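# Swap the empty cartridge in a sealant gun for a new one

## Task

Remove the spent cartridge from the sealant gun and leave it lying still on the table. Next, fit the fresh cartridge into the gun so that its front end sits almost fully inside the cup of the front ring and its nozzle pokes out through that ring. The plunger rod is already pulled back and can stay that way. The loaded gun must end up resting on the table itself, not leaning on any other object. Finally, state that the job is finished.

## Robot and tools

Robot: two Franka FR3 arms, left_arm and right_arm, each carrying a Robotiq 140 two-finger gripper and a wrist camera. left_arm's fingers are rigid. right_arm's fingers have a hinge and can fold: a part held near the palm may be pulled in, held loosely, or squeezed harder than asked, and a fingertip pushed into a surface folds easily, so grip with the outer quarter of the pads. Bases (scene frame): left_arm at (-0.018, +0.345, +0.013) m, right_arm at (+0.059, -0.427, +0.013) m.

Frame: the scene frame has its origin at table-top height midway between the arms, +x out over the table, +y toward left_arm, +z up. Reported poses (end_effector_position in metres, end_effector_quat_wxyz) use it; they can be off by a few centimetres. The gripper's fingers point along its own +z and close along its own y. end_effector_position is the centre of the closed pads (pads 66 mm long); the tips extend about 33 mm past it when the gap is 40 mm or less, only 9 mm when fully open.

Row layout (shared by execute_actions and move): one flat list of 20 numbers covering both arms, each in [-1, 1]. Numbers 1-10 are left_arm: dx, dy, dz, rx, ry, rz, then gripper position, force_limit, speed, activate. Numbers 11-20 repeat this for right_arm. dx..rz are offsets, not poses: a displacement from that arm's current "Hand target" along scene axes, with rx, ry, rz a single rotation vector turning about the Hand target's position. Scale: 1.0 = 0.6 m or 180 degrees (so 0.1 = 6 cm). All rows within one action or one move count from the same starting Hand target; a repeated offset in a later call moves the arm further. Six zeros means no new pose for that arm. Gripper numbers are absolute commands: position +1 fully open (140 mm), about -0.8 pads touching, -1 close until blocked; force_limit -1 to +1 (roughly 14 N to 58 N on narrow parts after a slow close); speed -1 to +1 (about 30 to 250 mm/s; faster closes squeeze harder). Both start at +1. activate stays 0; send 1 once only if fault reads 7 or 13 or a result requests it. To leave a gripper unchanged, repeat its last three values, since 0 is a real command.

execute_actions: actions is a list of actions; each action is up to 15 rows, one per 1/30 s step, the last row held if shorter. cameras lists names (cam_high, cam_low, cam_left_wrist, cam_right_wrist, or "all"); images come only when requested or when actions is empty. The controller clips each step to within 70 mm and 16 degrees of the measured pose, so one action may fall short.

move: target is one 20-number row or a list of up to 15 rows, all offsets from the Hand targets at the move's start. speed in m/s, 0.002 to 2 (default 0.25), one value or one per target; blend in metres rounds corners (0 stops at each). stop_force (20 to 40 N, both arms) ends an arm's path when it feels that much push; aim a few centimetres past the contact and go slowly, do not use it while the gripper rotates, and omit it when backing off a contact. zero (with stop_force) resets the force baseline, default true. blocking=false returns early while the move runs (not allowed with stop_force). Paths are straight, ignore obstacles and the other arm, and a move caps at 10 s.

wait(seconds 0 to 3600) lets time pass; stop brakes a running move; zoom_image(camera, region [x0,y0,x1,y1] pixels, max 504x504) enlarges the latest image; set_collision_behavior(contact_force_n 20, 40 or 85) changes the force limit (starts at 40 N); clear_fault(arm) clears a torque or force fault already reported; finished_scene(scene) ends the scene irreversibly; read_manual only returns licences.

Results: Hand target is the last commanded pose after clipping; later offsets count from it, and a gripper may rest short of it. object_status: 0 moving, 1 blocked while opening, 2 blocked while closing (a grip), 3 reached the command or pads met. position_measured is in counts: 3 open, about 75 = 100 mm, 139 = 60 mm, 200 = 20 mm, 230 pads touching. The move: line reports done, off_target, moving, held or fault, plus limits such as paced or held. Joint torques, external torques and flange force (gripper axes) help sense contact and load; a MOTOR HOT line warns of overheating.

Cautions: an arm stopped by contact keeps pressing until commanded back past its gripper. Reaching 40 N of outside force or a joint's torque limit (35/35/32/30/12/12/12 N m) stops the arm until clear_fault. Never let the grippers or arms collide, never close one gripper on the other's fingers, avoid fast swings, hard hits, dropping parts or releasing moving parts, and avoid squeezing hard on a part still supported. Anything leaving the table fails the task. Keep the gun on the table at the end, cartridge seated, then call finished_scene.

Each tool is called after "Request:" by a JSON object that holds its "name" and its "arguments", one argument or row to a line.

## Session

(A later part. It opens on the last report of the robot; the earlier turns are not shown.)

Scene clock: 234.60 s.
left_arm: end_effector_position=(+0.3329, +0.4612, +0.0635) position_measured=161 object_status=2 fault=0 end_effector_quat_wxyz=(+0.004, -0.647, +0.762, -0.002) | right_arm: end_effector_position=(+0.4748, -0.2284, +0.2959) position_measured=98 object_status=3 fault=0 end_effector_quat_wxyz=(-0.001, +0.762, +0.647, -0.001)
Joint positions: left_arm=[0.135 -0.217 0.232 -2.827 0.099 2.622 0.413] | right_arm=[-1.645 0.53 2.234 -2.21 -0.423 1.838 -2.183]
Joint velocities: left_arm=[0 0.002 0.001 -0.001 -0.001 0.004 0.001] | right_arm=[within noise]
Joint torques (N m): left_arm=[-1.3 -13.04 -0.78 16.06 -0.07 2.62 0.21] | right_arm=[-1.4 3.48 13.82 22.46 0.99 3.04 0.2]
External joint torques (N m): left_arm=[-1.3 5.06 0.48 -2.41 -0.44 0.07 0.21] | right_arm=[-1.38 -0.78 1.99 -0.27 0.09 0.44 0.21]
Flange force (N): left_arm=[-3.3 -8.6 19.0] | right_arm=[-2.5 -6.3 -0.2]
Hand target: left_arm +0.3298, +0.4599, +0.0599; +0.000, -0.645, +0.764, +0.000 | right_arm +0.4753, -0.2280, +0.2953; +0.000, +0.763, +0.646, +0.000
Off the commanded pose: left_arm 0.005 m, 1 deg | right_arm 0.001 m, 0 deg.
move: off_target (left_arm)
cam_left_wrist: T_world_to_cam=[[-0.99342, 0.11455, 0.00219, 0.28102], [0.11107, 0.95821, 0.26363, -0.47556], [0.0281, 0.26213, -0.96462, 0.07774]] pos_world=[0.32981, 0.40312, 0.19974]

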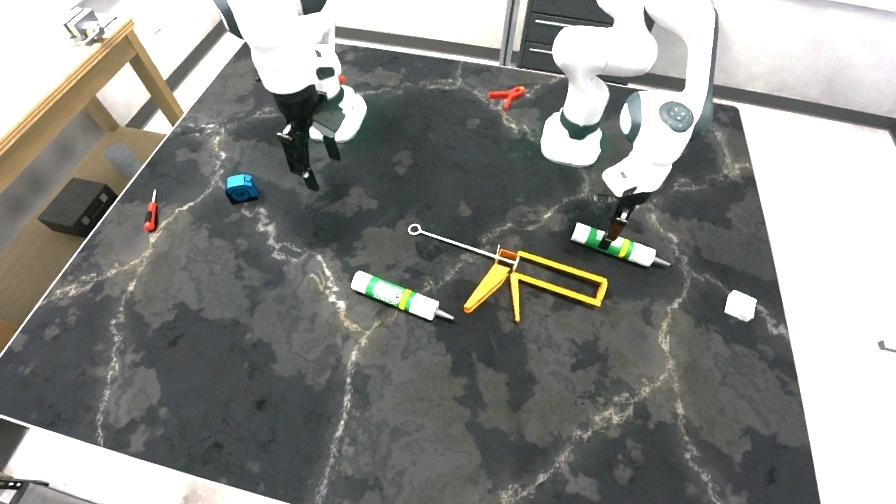

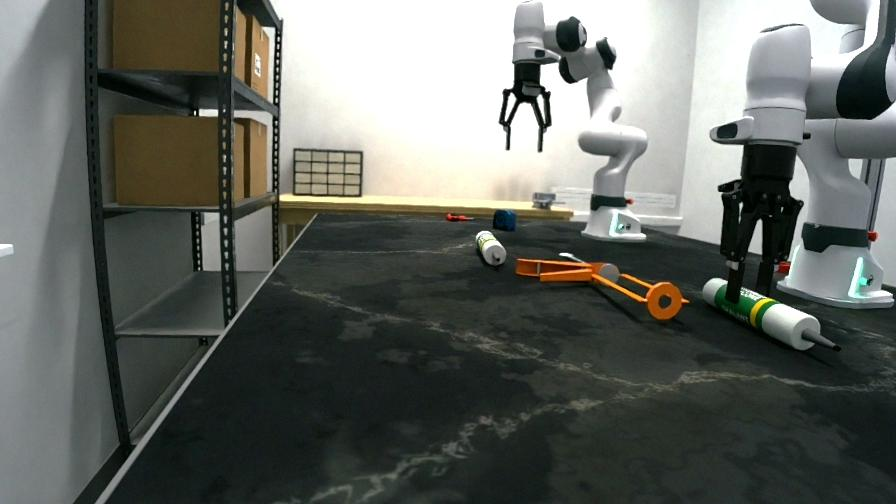

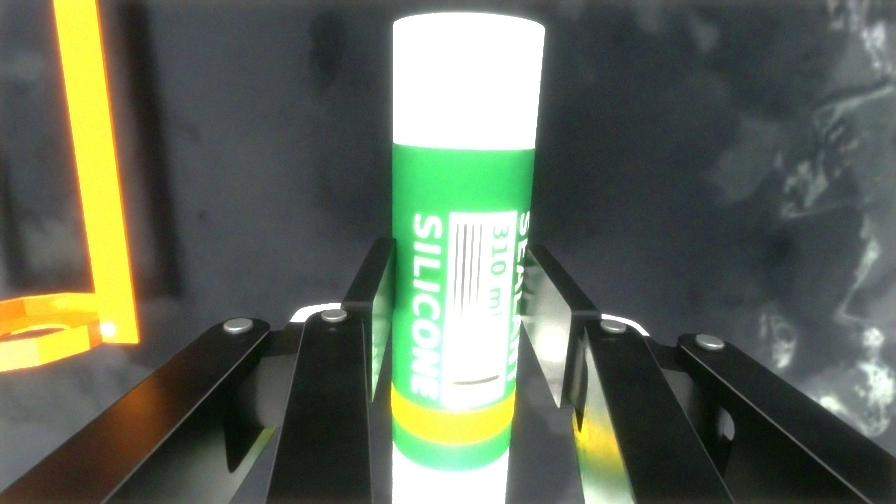

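Request:
{"name": "move", "arguments": {
  "target": [
    [0,0,0.006,0,0,0,-1,-0.5,-1,0,0,0,0,0,0,0,0.25,0,-0.8,0],
    [0,0,0.006,0,0,0,0.05,-0.5,-0.8,0,0,0,0,0,0,0,0.25,0,-0.8,0],
    [0,0,0.22,0,0,0,0.05,-0.5,-0.8,0,-0.15,-0.2,0,0,0,0,0.25,0,-0.8,0],
    [0.485,-0.8415,0.233,0,0,0,0.05,-0.5,-0.8,0,-0.15,-0.2,0,0,0,0,0.25,0,-0.8,0]
  ],
  "blend": [0,0,0.03,0],
  "speed": [0.1,0.1,0.4,0.5],
  "cameras": ["cam_high","cam_left_wrist"]
}}

Scene clock: 252.70 s.
left_arm: end_effector_position=(+0.6221, -0.0445, +0.2006) position_measured=123 object_status=3 fault=0 end_effector_quat_wxyz=(+0.002, -0.643, +0.766, -0.002) | right_arm: end_effector_position=(+0.3857, -0.3464, +0.2958) position_measured=98 object_status=3 fault=0 end_effector_quat_wxyz=(-0.002, +0.765, +0.644, +0.001)
Joint positions: left_arm=[-0.411 0.71 -0.177 -1.115 0.121 1.82 -0.427] | right_arm=[-1.992 0.971 2.456 -2.518 -0.548 1.659 -2.185]
Joint velocities: left_arm=[0 0 -0.001 -0.001 -0.002 -0.003 -0.007] | right_arm=[within noise]
Joint torques (N m): left_arm=[-0.99 -49.48 -2.77 25.26 0.36 2.43 -0.26] | right_arm=[-1.58 -3.05 15.28 20.56 0.7 2.49 -0.17]
External joint torques (N m): left_arm=[-0.88 3.96 -0.2 0.42 -0.4 -0.22 -0.26] | right_arm=[-1.54 0.26 2.17 -0.39 -0.24 -0.12 -0.17]
Flange force (N): left_arm=[10.5 -22.6 -0.7] | right_arm=[-4.0 -7.3 -1.2]
Hand target: left_arm +0.6208, -0.0450, +0.1997; +0.000, -0.645, +0.764, +0.000 | right_arm +0.3853, -0.3480, +0.2953; +0.000, +0.763, +0.646, +0.000
Off the commanded pose: left_arm 0.002 m, 0 deg | right_arm 0.002 m, 0 deg.
move: done
cam_left_wrist: T_world_to_cam=[[-0.99221, 0.12448, 0.00528, 0.62511], [0.12156, 0.95794, 0.25995, -0.06489], [0.0273, 0.25856, -0.96561, 0.33491]] pos_world=[0.61899, -0.10225, 0.33696]

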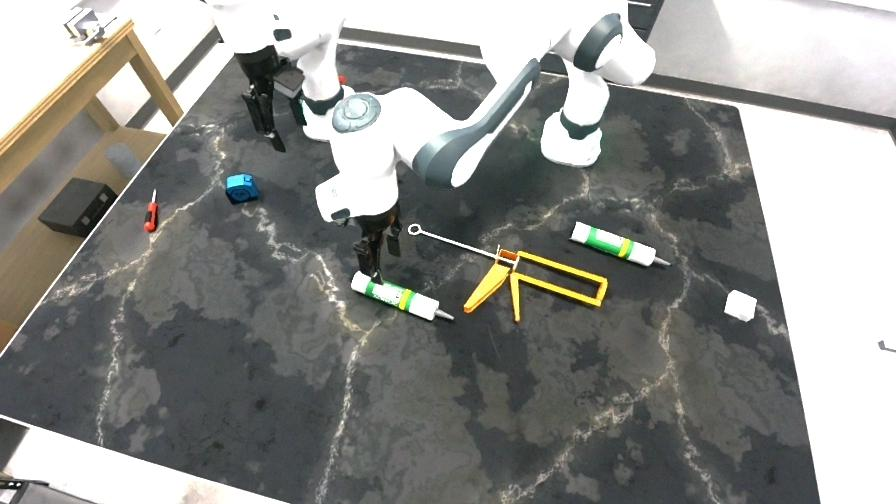

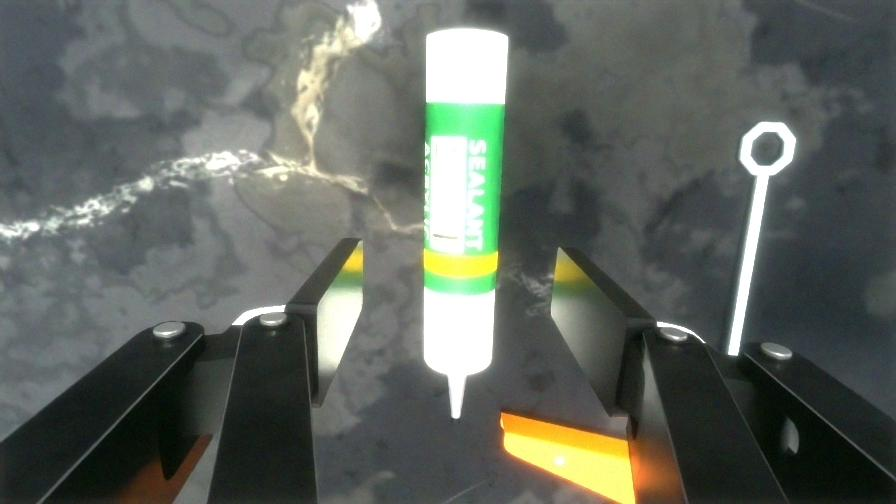

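Request:
{"name": "move", "arguments": {
  "target": [
    [-0.008,0.005,-0.15,0,0,0.003,0.05,-0.5,-0.8,0,0,0,0,0,0,0,0.25,0,-0.8,0],
    [-0.008,0.005,-0.2345,0,0,0.003,0.05,-0.5,-0.8,0,0,0,0,0,0,0,0.25,0,-0.8,0],
    [-0.008,0.005,-0.2345,0,0,0.003,-1,0,-1,0,0,0,0,0,0,0,0.25,0,-0.8,0]
  ],
  "blend": [0.01,0,0],
  "speed": [0.2,0.1,0.1],
  "cameras": ["cam_low","cam_left_wrist"]
}}

Scene clock: 269.63 s.
left_arm: end_effector_position=(+0.6153, -0.0414, +0.0586) position_measured=160 object_status=0 fault=0 end_effector_quat_wxyz=(-0.001, -0.648, +0.762, +0.001) | right_arm: end_effector_position=(+0.3858, -0.3464, +0.2958) position_measured=98 object_status=3 fault=0 end_effector_quat_wxyz=(-0.002, +0.765, +0.644, +0.001)
Joint positions: left_arm=[-0.409 0.804 -0.157 -1.321 0.13 2.113 -0.452] | right_arm=[-1.992 0.971 2.456 -2.518 -0.548 1.659 -2.185]
Joint torques (N m): left_arm=[-1.12 -51.13 -2.92 23.91 1.07 2.99 -0.24] | right_arm=[-1.61 -3.02 15.3 20.56 0.7 2.48 -0.19]
External joint torques (N m): left_arm=[-0.76 3.24 0.06 -0.03 0.41 0.38 -0.24] | right_arm=[-1.59 0.36 2.19 -0.39 -0.23 -0.14 -0.19]
Flange force (N): left_arm=[5.6 -10.1 5.1] | right_arm=[-4.3 -7.6 -1.3]
Hand target: left_arm +0.6160, -0.0420, +0.0590; +0.000, -0.649, +0.761, +0.000 | right_arm +0.3853, -0.3480, +0.2953; +0.000, +0.763, +0.646, +0.000
Off the commanded pose: left_arm 0.001 m, 0 deg | right_arm 0.002 m, 0 deg.
move: done
cam_left_wrist: T_world_to_cam=[[-0.99369, 0.11147, 0.01287, 0.6186], [0.11098, 0.9593, 0.25967, -0.02362], [0.0166, 0.25946, -0.96561, 0.20381]] pos_world=[0.61393, -0.09918, 0.19498]

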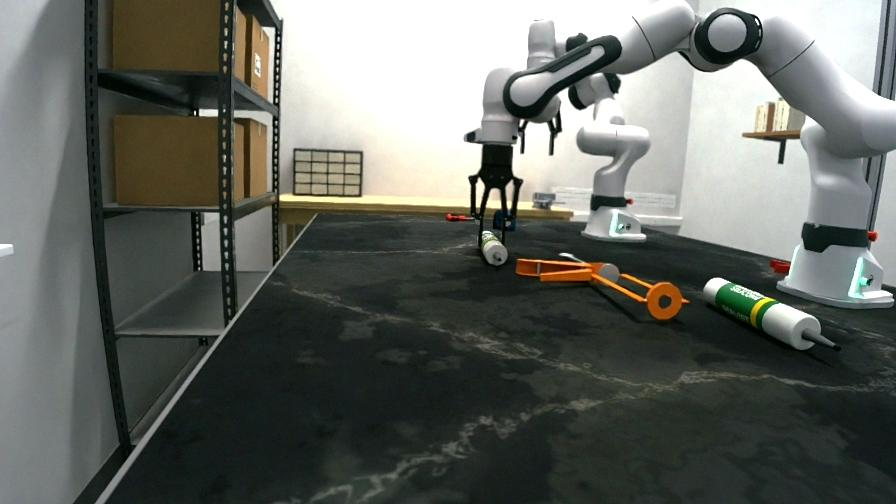

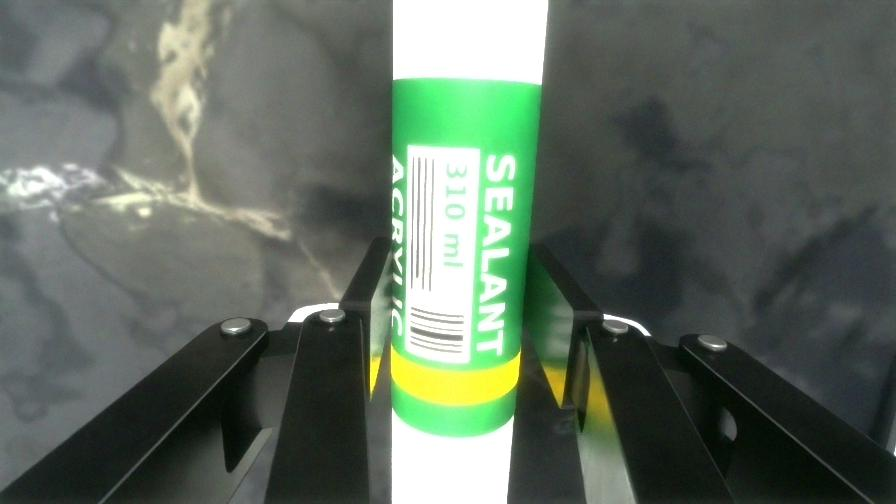

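Request:
{"name": "move", "arguments": {
  "target": [
    [-0.01,0.02,0.233,0,0,0,-1,0,-1,0,0,0,0,0,0,0,0.25,0,-0.8,0],
    [-0.245,0.574,0.233,-0.0986,0.0168,0,-1,0,-1,0,0,0,0,0,0,0,0.25,0,-0.8,0],
    [-0.245,0.574,0.167,-0.0986,0.0168,0,-1,0,-1,0,0,0,0,0,0,0,0.25,0,-0.8,0]
  ],
  "blend": 0.03,
  "speed": [0.25,0.35,0.2],
  "cameras": ["cam_high","cam_low","cam_left_wrist"]
}}

Request:
{"name": "zoom_image", "arguments": {
  "camera": "cam_low",
  "region": [540, 200, 700, 335]
}}

Scene clock: 289.73 s.
left_arm: end_effector_position=(+0.4653, +0.3014, +0.1556) position_measured=160 object_status=2 fault=0 end_effector_quat_wxyz=(-0.124, -0.641, +0.751, -0.096) | right_arm: end_effector_position=(+0.3858, -0.3464, +0.2958) position_measured=98 object_status=3 fault=0 end_effector_quat_wxyz=(-0.002, +0.765, +0.644, +0.001)
Joint positions: left_arm=[0.085 -0.016 0.01 -2.307 -0.369 2.17 0.455] | right_arm=[-1.992 0.971 2.456 -2.518 -0.548 1.659 -2.185]
Joint velocities: left_arm=[-0.001 0 0 0.001 0.001 0 0.007] | right_arm=[within noise]
Joint torques (N m): left_arm=[-0.5 -30.08 0.41 23.93 -0.46 2.47 0.14] | right_arm=[-1.61 -3.03 15.28 20.56 0.72 2.48 -0.17]
External joint torques (N m): left_arm=[-0.52 -0.65 0.4 1.78 -0.8 0.45 0.13] | right_arm=[-1.57 0.32 2.14 -0.41 -0.22 -0.14 -0.17]
Flange force (N): left_arm=[-0.3 -3.8 -1.1] | right_arm=[-4.2 -7.5 -1.2]
Hand target: left_arm +0.4690, +0.3024, +0.1592; -0.120, -0.641, +0.752, -0.101 | right_arm +0.3853, -0.3480, +0.2953; +0.000, +0.763, +0.646, +0.000
Off the commanded pose: left_arm 0.005 m, 1 deg | right_arm 0.002 m, 0 deg.
move: off_target (left_arm); blend cut to 0.0198 m at target 2
cam_left_wrist: T_world_to_cam=[[-0.99243, 0.1162, 0.0398, 0.4239], [0.11414, 0.99218, -0.05041, -0.32421], [-0.04534, -0.04549, -0.99794, 0.33675]] pos_world=[0.47296, 0.28773, 0.30284]

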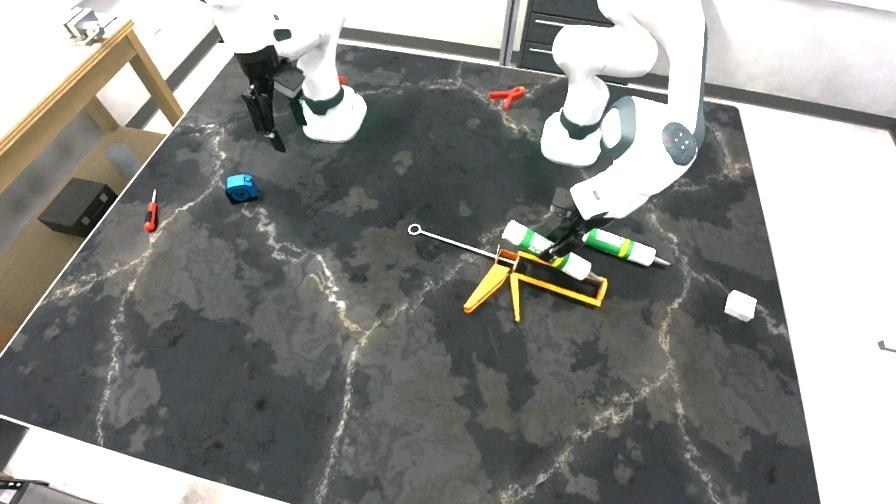

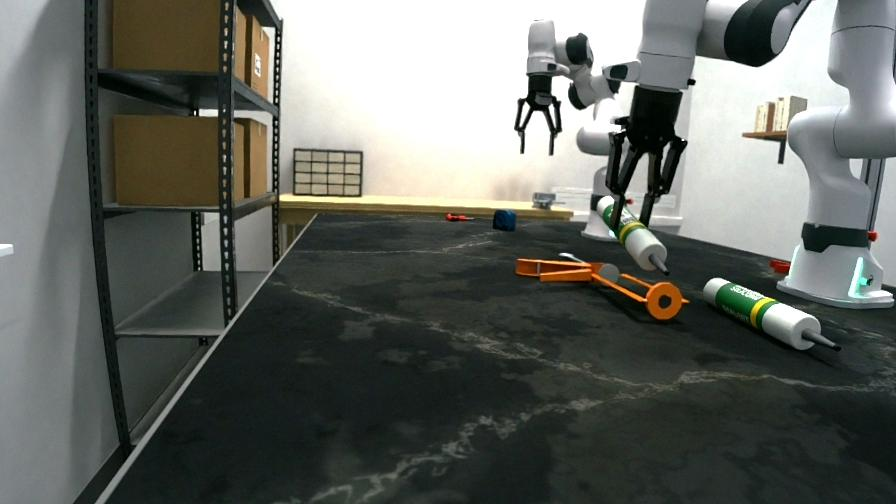

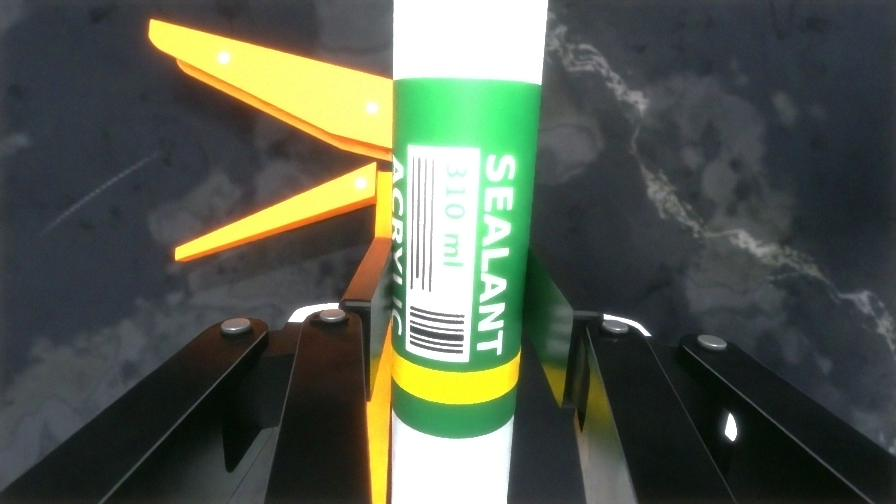

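Scaled by 3.150 from the camera's image (finer frame: 1280x720).

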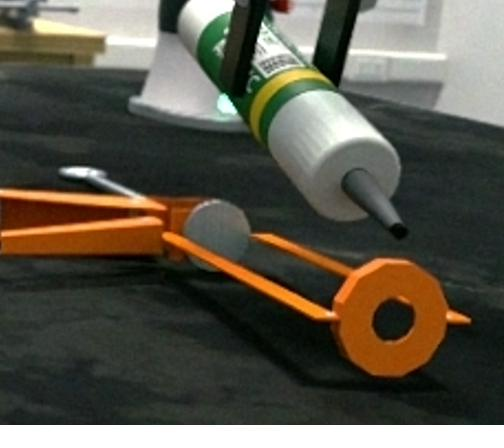

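Request:
{"name": "move", "arguments": {
  "target": [
    [0.006,0.002,-0.077,0,0,0,-1,0,-1,0,0,0,0,0,0,0,0.25,0,-0.8,0],
    [0.013,0.043,-0.091,0,0,0,-1,0,-1,0,0,0,0,0,0,0,0.25,0,-0.8,0]
  ],
  "blend": 0.005,
  "speed": 0.1,
  "cameras": ["cam_low","cam_left_wrist","cam_high"]
}}

Request:
{"name": "zoom_image", "arguments": {
  "camera": "cam_low",
  "region": [540, 200, 700, 335]
}}

Request:
{"name": "zoom_image", "arguments": {
  "camera": "cam_high",
  "region": [480, 220, 660, 330]
}}

Scene clock: 302.57 s.
left_arm: end_effector_position=(+0.4723, +0.3276, +0.1013) position_measured=160 object_status=2 fault=0 end_effector_quat_wxyz=(-0.124, -0.642, +0.750, -0.096) | right_arm: end_effector_position=(+0.3858, -0.3464, +0.2958) position_measured=98 object_status=3 fault=0 end_effector_quat_wxyz=(-0.002, +0.765, +0.644, +0.001)
Joint positions: left_arm=[0.111 0.104 0.027 -2.31 -0.401 2.273 0.549] | right_arm=[-1.992 0.971 2.456 -2.518 -0.548 1.659 -2.185]
Joint velocities: left_arm=[0 0 0.001 -0.001 -0.001 0 0.005] | right_arm=[within noise]
Joint torques (N m): left_arm=[-0.37 -31.72 -0.03 23.08 -0.38 2.34 0.21] | right_arm=[-1.61 -3.06 15.3 20.57 0.7 2.5 -0.15]
External joint torques (N m): left_arm=[-0.36 0.35 -0.17 2.38 -0.76 0.39 0.2] | right_arm=[-1.62 0.33 2.16 -0.34 -0.24 -0.12 -0.15]
Flange force (N): left_arm=[-2.2 -8.3 0.5] | right_arm=[-4.2 -7.4 -1.3]
Hand target: left_arm +0.4768, +0.3282, +0.1046; -0.120, -0.641, +0.752, -0.101 | right_arm +0.3853, -0.3480, +0.2953; +0.000, +0.763, +0.646, +0.000
Off the commanded pose: left_arm 0.006 m, 1 deg | right_arm 0.002 m, 0 deg.
move: off_target (left_arm)
cam_left_wrist: T_world_to_cam=[[-0.99267, 0.11413, 0.03967, 0.43076], [0.11205, 0.99238, -0.05129, -0.35256], [-0.04522, -0.04647, -0.99789, 0.28441]] pos_world=[0.47997, 0.31393, 0.24864]
Images, in order (width x height): cam_high 896x504, cam_low 896x504, cam_left_wrist 896x504.

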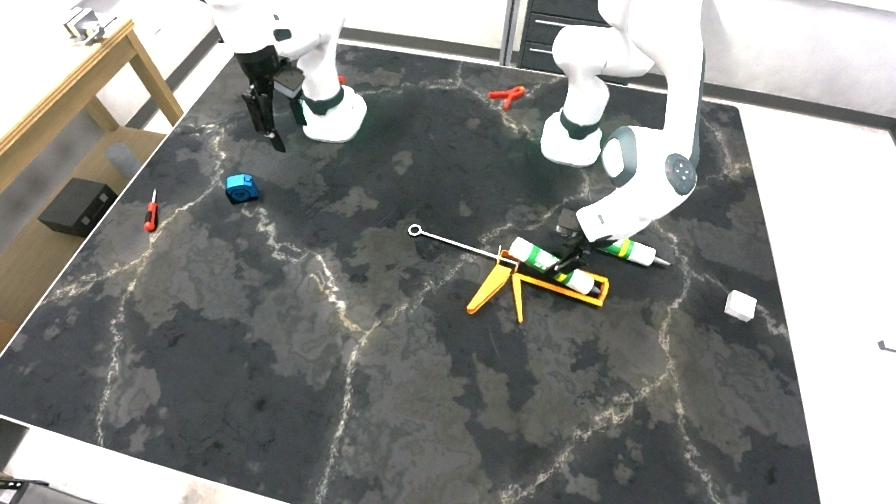

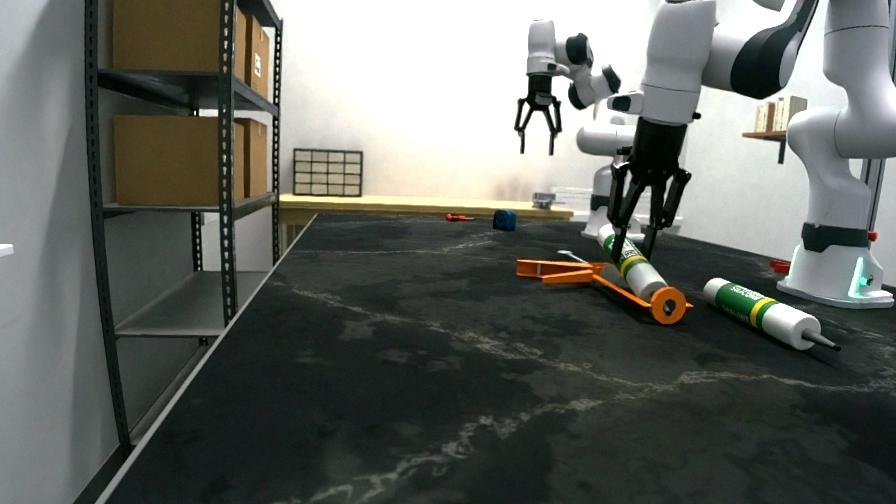

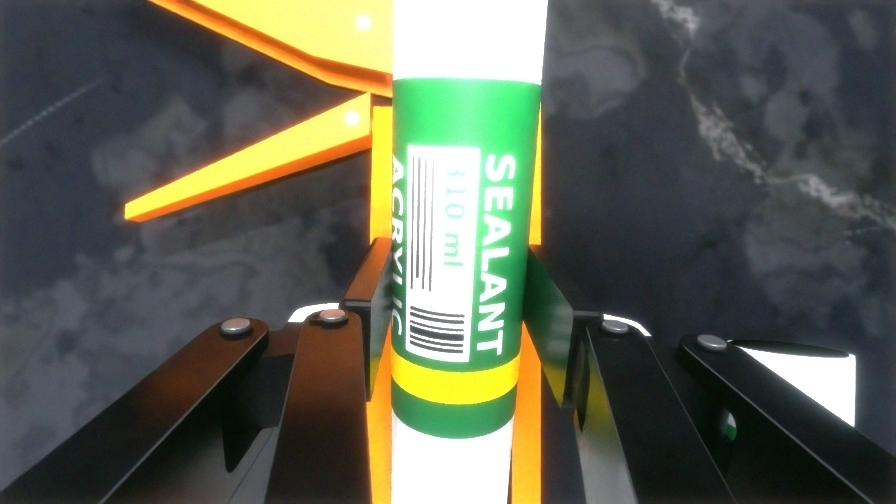

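Scaled by 3.150 from the camera's image (finer frame: 1280x720).

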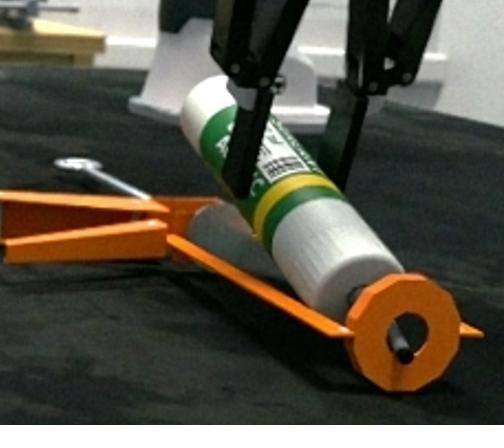

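Scaled by 2.800 from the camera's image (finer frame: 1280x720).

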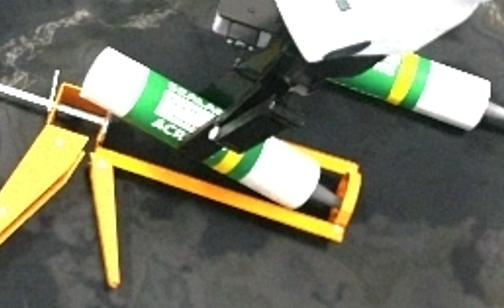

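Request:
{"name": "move", "arguments": {
  "target": [
    [-0.002,-0.004,0.0105,0,0,0,-1,0,-1,0,0,0,0,0,0,0,0.25,0,-0.8,0],
    [0.001,0.019,0.004,0,0,0,-1,0,-1,0,0,0,0,0,0,0,0.25,0,-0.8,0]
  ],
  "blend": 0.002,
  "speed": 0.05,
  "cameras": ["cam_low","cam_left_wrist","cam_high"]
}}

Request:
{"name": "zoom_image", "arguments": {
  "camera": "cam_low",
  "region": [540, 200, 700, 335]
}}

Request:
{"name": "zoom_image", "arguments": {
  "camera": "cam_high",
  "region": [480, 220, 660, 330]
}}

Scene clock: 318.43 s.
left_arm: end_effector_position=(+0.4749, +0.3386, +0.1040) position_measured=160 object_status=2 fault=0 end_effector_quat_wxyz=(-0.122, -0.643, +0.749, -0.099) | right_arm: end_effector_position=(+0.3858, -0.3464, +0.2958) position_measured=98 object_status=3 fault=0 end_effector_quat_wxyz=(-0.002, +0.765, +0.644, +0.001)
Joint positions: left_arm=[0.123 0.105 0.037 -2.3 -0.399 2.264 0.565] | right_arm=[-1.992 0.971 2.456 -2.518 -0.548 1.659 -2.185]
Joint velocities: left_arm=[-0.002 0 0.001 -0.001 0 0 0.006] | right_arm=[within noise]
Joint torques (N m): left_arm=[-0.39 -31.86 0.01 23.29 0.66 1.89 0.05] | right_arm=[-1.61 -3.03 15.31 20.5 0.7 2.49 -0.18]
External joint torques (N m): left_arm=[-0.32 0.29 -0.11 2.55 0.29 -0.04 0.04] | right_arm=[-1.58 0.28 2.18 -0.5 -0.23 -0.14 -0.18]
Flange force (N): left_arm=[-2.4 -9.2 -2.0] | right_arm=[-4.2 -7.7 -1.0]
Hand target: left_arm +0.4774, +0.3396, +0.1070; -0.120, -0.641, +0.752, -0.101 | right_arm +0.3853, -0.3480, +0.2953; +0.000, +0.763, +0.646, +0.000
Off the commanded pose: left_arm 0.004 m, 1 deg | right_arm 0.002 m, 0 deg.
move: off_target (left_arm)
cam_left_wrist: T_world_to_cam=[[-0.9933, 0.11034, 0.03433, 0.43413], [0.10849, 0.99275, -0.05172, -0.36205], [-0.03979, -0.04765, -0.99807, 0.28551]] pos_world=[0.48186, 0.32512, 0.25133]
Images, in order (width x height): cam_high 896x504, cam_low 896x504, cam_left_wrist 896x504.

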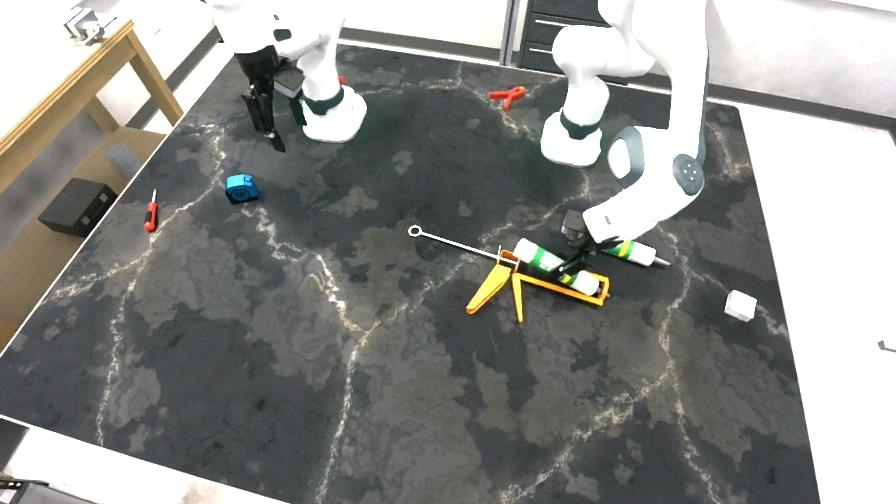

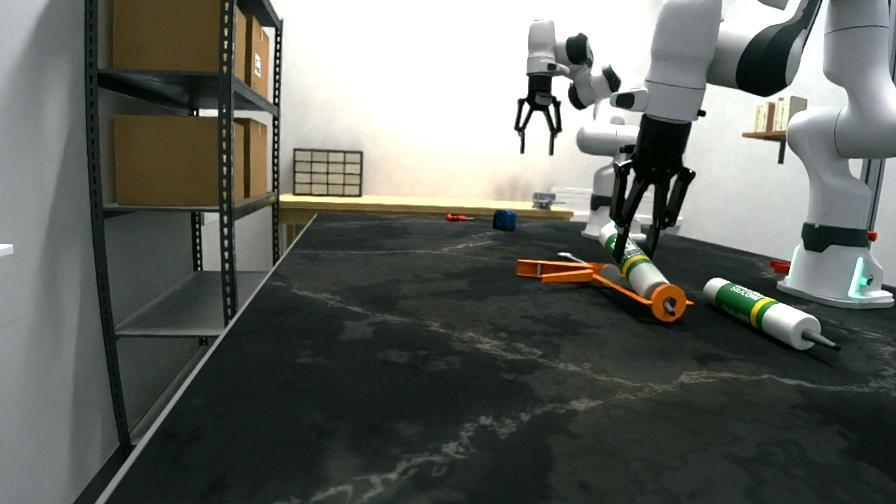

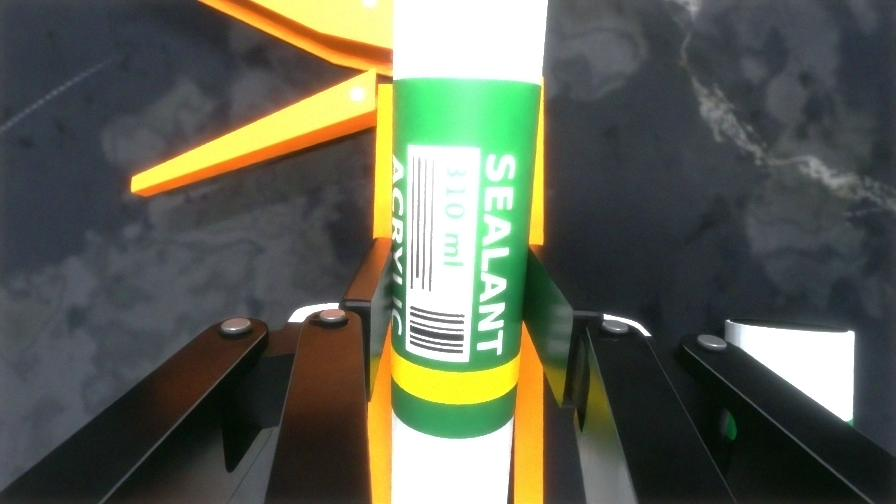

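Scaled by 3.150 from the camera's image (finer frame: 1280x720).

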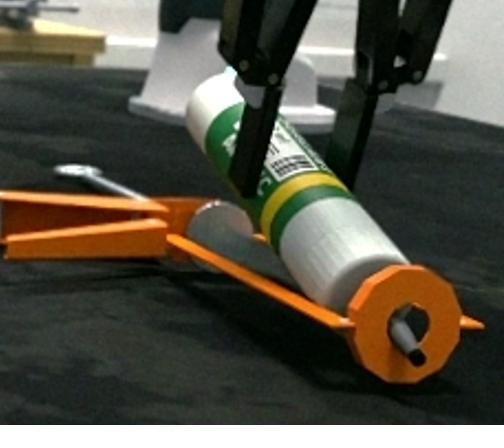

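Scaled by 2.800 from the camera's image (finer frame: 1280x720).

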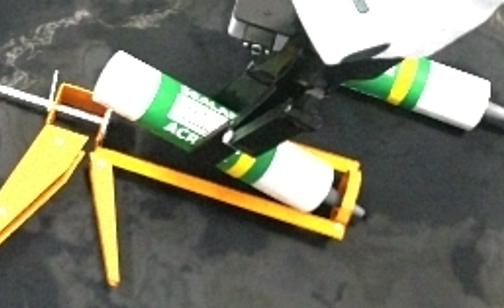

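Request:
{"name": "move", "arguments": {
  "target": [
    [0.003,0.0176,-0.0175,0.0219,-0.0037,0,-1,0,-1,0,0,0,0,0,0,0,0.25,0,-0.8,0]
  ],
  "speed": 0.05,
  "cameras": ["cam_low","cam_left_wrist","cam_high"]
}}

Request:
{"name": "zoom_image", "arguments": {
  "camera": "cam_low",
  "region": [540, 200, 700, 335]
}}

Request:
{"name": "zoom_image", "arguments": {
  "camera": "cam_high",
  "region": [480, 220, 660, 330]
}}

Scene clock: 332.50 s.
left_arm: end_effector_position=(+0.4760, +0.3497, +0.0941) position_measured=160 object_status=2 fault=0 end_effector_quat_wxyz=(-0.097, -0.643, +0.756, -0.077) | right_arm: end_effector_position=(+0.3858, -0.3464, +0.2958) position_measured=98 object_status=3 fault=0 end_effector_quat_wxyz=(-0.002, +0.765, +0.644, +0.001)
Joint positions: left_arm=[0.11 0.11 0.037 -2.319 -0.332 2.321 0.523] | right_arm=[-1.992 0.971 2.456 -2.518 -0.548 1.659 -2.185]
Joint velocities: left_arm=[0 0.001 -0.001 -0.001 0 0.001 -0.006] | right_arm=[within noise]
Joint torques (N m): left_arm=[-0.91 -31.92 0.14 22.16 0.81 2.69 -0.32] | right_arm=[-1.59 -3.08 15.31 20.54 0.71 2.49 -0.16]
External joint torques (N m): left_arm=[-0.88 0.3 -0.04 1.53 0.37 0.59 -0.32] | right_arm=[-1.64 0.32 2.11 -0.4 -0.24 -0.14 -0.16]
Flange force (N): left_arm=[-0.2 -5.9 0.5] | right_arm=[-4.3 -7.5 -1.1]
Hand target: left_arm +0.4792, +0.3502, +0.0965; -0.093, -0.644, +0.755, -0.078 | right_arm +0.3853, -0.3480, +0.2953; +0.000, +0.763, +0.646, +0.000
Off the commanded pose: left_arm 0.004 m, 1 deg | right_arm 0.002 m, 0 deg.
move: off_target (left_arm)
cam_left_wrist: T_world_to_cam=[[-0.99255, 0.1179, 0.03084, 0.43162], [0.11839, 0.99286, 0.01476, -0.38477], [-0.02888, 0.0183, -0.99942, 0.24815]] pos_world=[0.48112, 0.32659, 0.24037]
Images, in order (width x height): cam_high 896x504, cam_low 896x504, cam_left_wrist 896x504.

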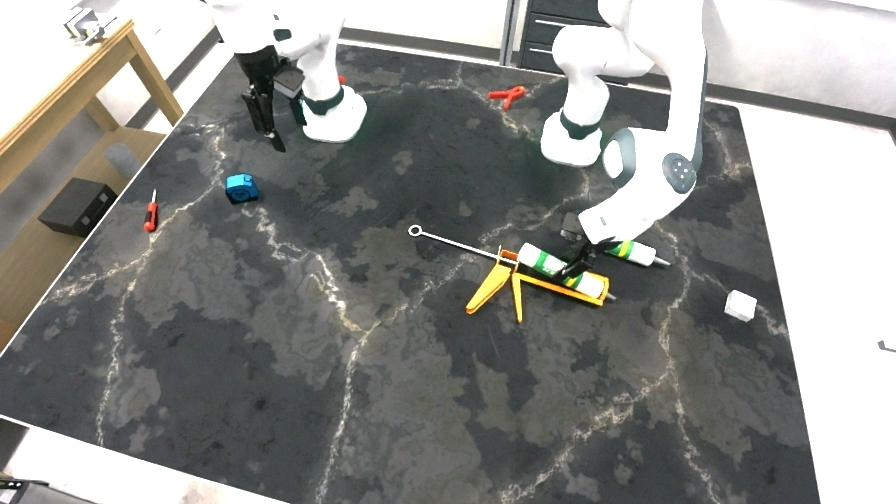

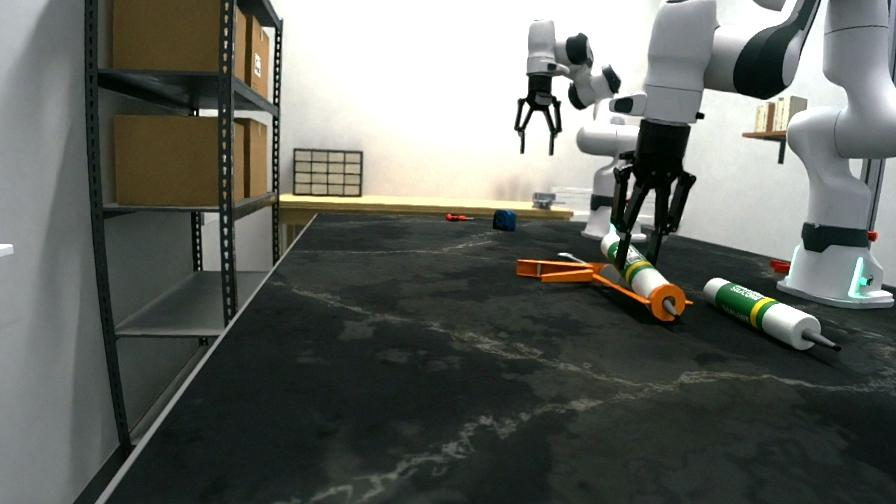

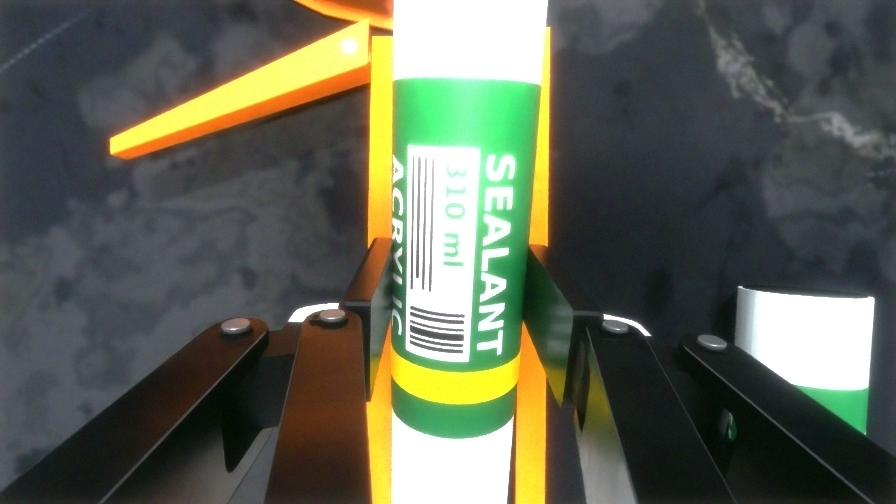

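Scaled by 3.150 from the camera's image (finer frame: 1280x720).

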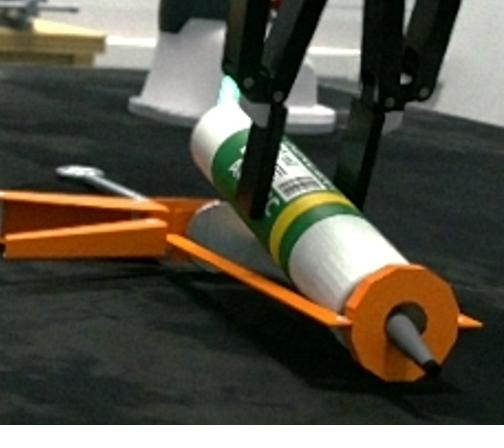

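Scaled by 2.800 from the camera's image (finer frame: 1280x720).

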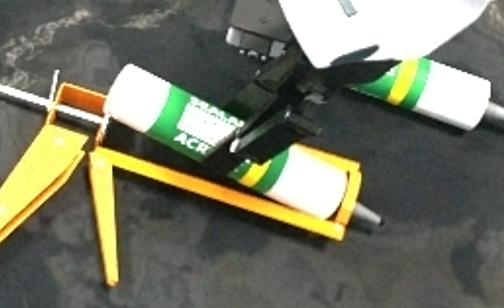

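Request:
{"name": "move", "arguments": {
  "target": [
    [-0.0019,-0.0108,-0.027,0.0383,-0.0065,0,-1,0,-1,0,0,0,0,0,0,0,0.25,0,-0.8,0],
    [-0.0031,-0.0165,-0.045,0.063,-0.0107,0,-1,0,-1,0,0,0,0,0,0,0,0.25,0,-0.8,0]
  ],
  "speed": 0.05,
  "blend": 0.003,
  "cameras": ["cam_low","cam_left_wrist","cam_high"]
}}

Request:
{"name": "zoom_image", "arguments": {
  "camera": "cam_low",
  "region": [540, 200, 700, 335]
}}

Request:
{"name": "zoom_image", "arguments": {
  "camera": "cam_high",
  "region": [480, 220, 660, 330]
}}

Scene clock: 344.10 s.
left_arm: end_effector_position=(+0.4860, +0.3398, +0.0815) position_measured=160 object_status=2 fault=0 end_effector_quat_wxyz=(-0.008, -0.645, +0.764, -0.023) | right_arm: end_effector_position=(+0.3858, -0.3464, +0.2958) position_measured=98 object_status=3 fault=0 end_effector_quat_wxyz=(-0.002, +0.765, +0.644, +0.001)
Joint positions: left_arm=[-0.002 0.093 0.035 -2.394 -0.082 2.501 0.24] | right_arm=[-1.992 0.971 2.456 -2.518 -0.548 1.659 -2.185]
Joint velocities: left_arm=[-0.001 0 0.001 0.001 0.001 0 -0.005] | right_arm=[within noise]
Joint torques (N m): left_arm=[-0.7 -19.56 0.61 14.78 1.14 2.89 -0.5] | right_arm=[-1.65 -3.02 15.32 20.51 0.72 2.49 -0.17]
External joint torques (N m): left_arm=[-0.64 11.8 0.49 -5.56 0.66 0.31 -0.5] | right_arm=[-1.6 0.32 2.23 -0.43 -0.21 -0.13 -0.17]
Flange force (N): left_arm=[-1.3 -9.5 27.9] | right_arm=[-4.2 -7.7 -1.2]
Hand target: left_arm +0.4774, +0.3403, +0.0695; -0.016, -0.649, +0.761, -0.014 | right_arm +0.3853, -0.3480, +0.2953; +0.000, +0.763, +0.646, +0.000
Off the commanded pose: left_arm 0.015 m, 1 deg | right_arm 0.002 m, 0 deg.
move: off_target (left_arm)
cam_left_wrist: T_world_to_cam=[[-0.99284, 0.11894, -0.01127, 0.44643], [0.11364, 0.96928, 0.21815, -0.38214], [0.03687, 0.21531, -0.97585, 0.13511]] pos_world=[0.48168, 0.28821, 0.22024]
Images, in order (width x height): cam_high 896x504, cam_low 896x504, cam_left_wrist 896x504.

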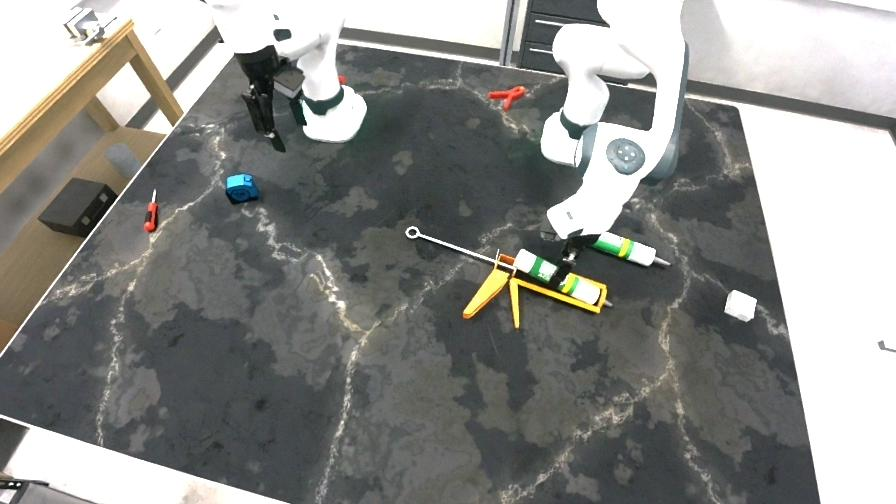

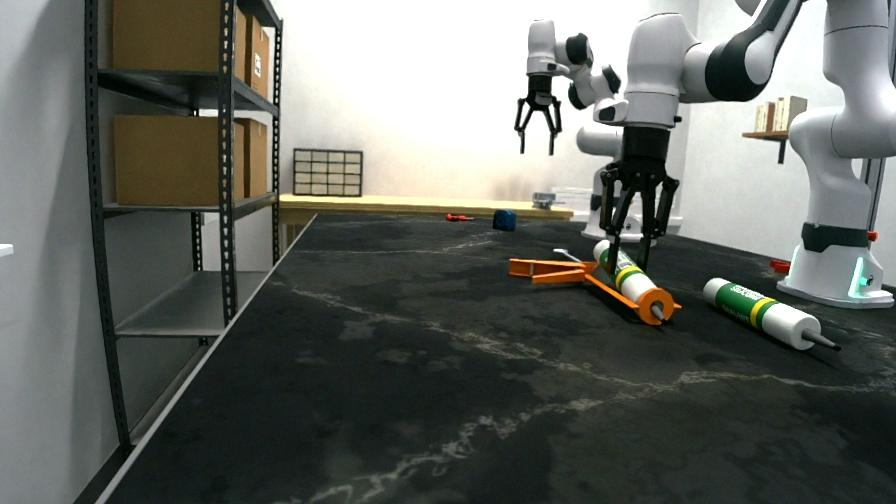

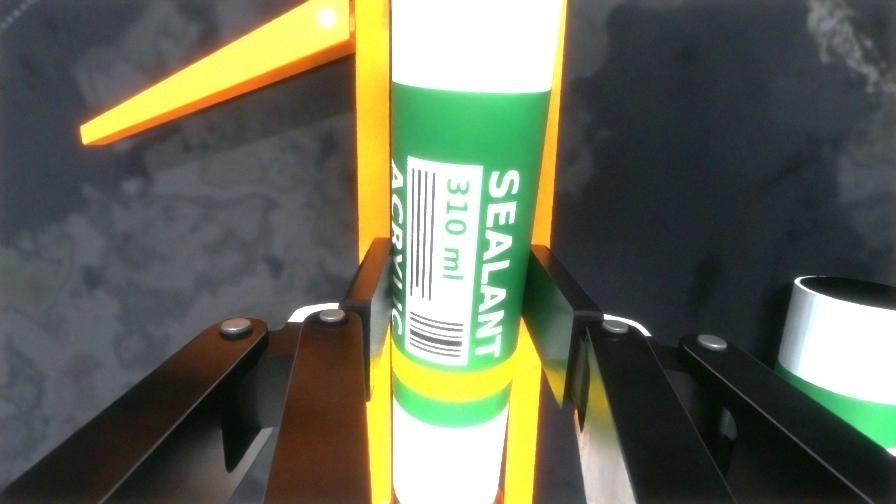

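Scaled by 3.150 from the camera's image (finer frame: 1280x720).

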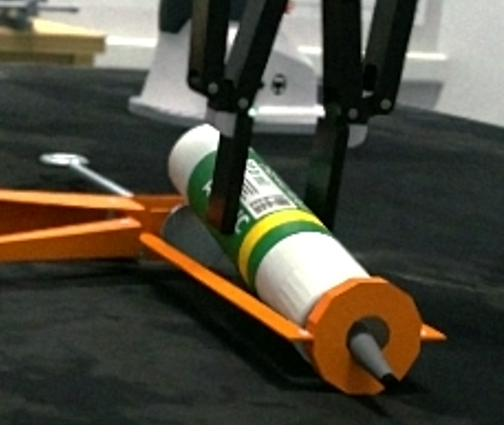

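Scaled by 2.800 from the camera's image (finer frame: 1280x720).

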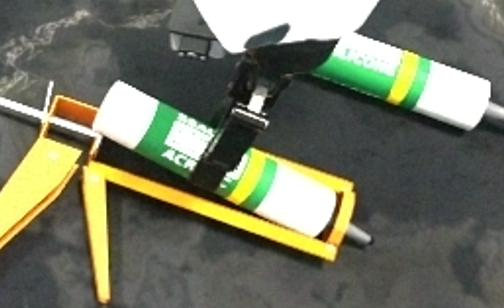

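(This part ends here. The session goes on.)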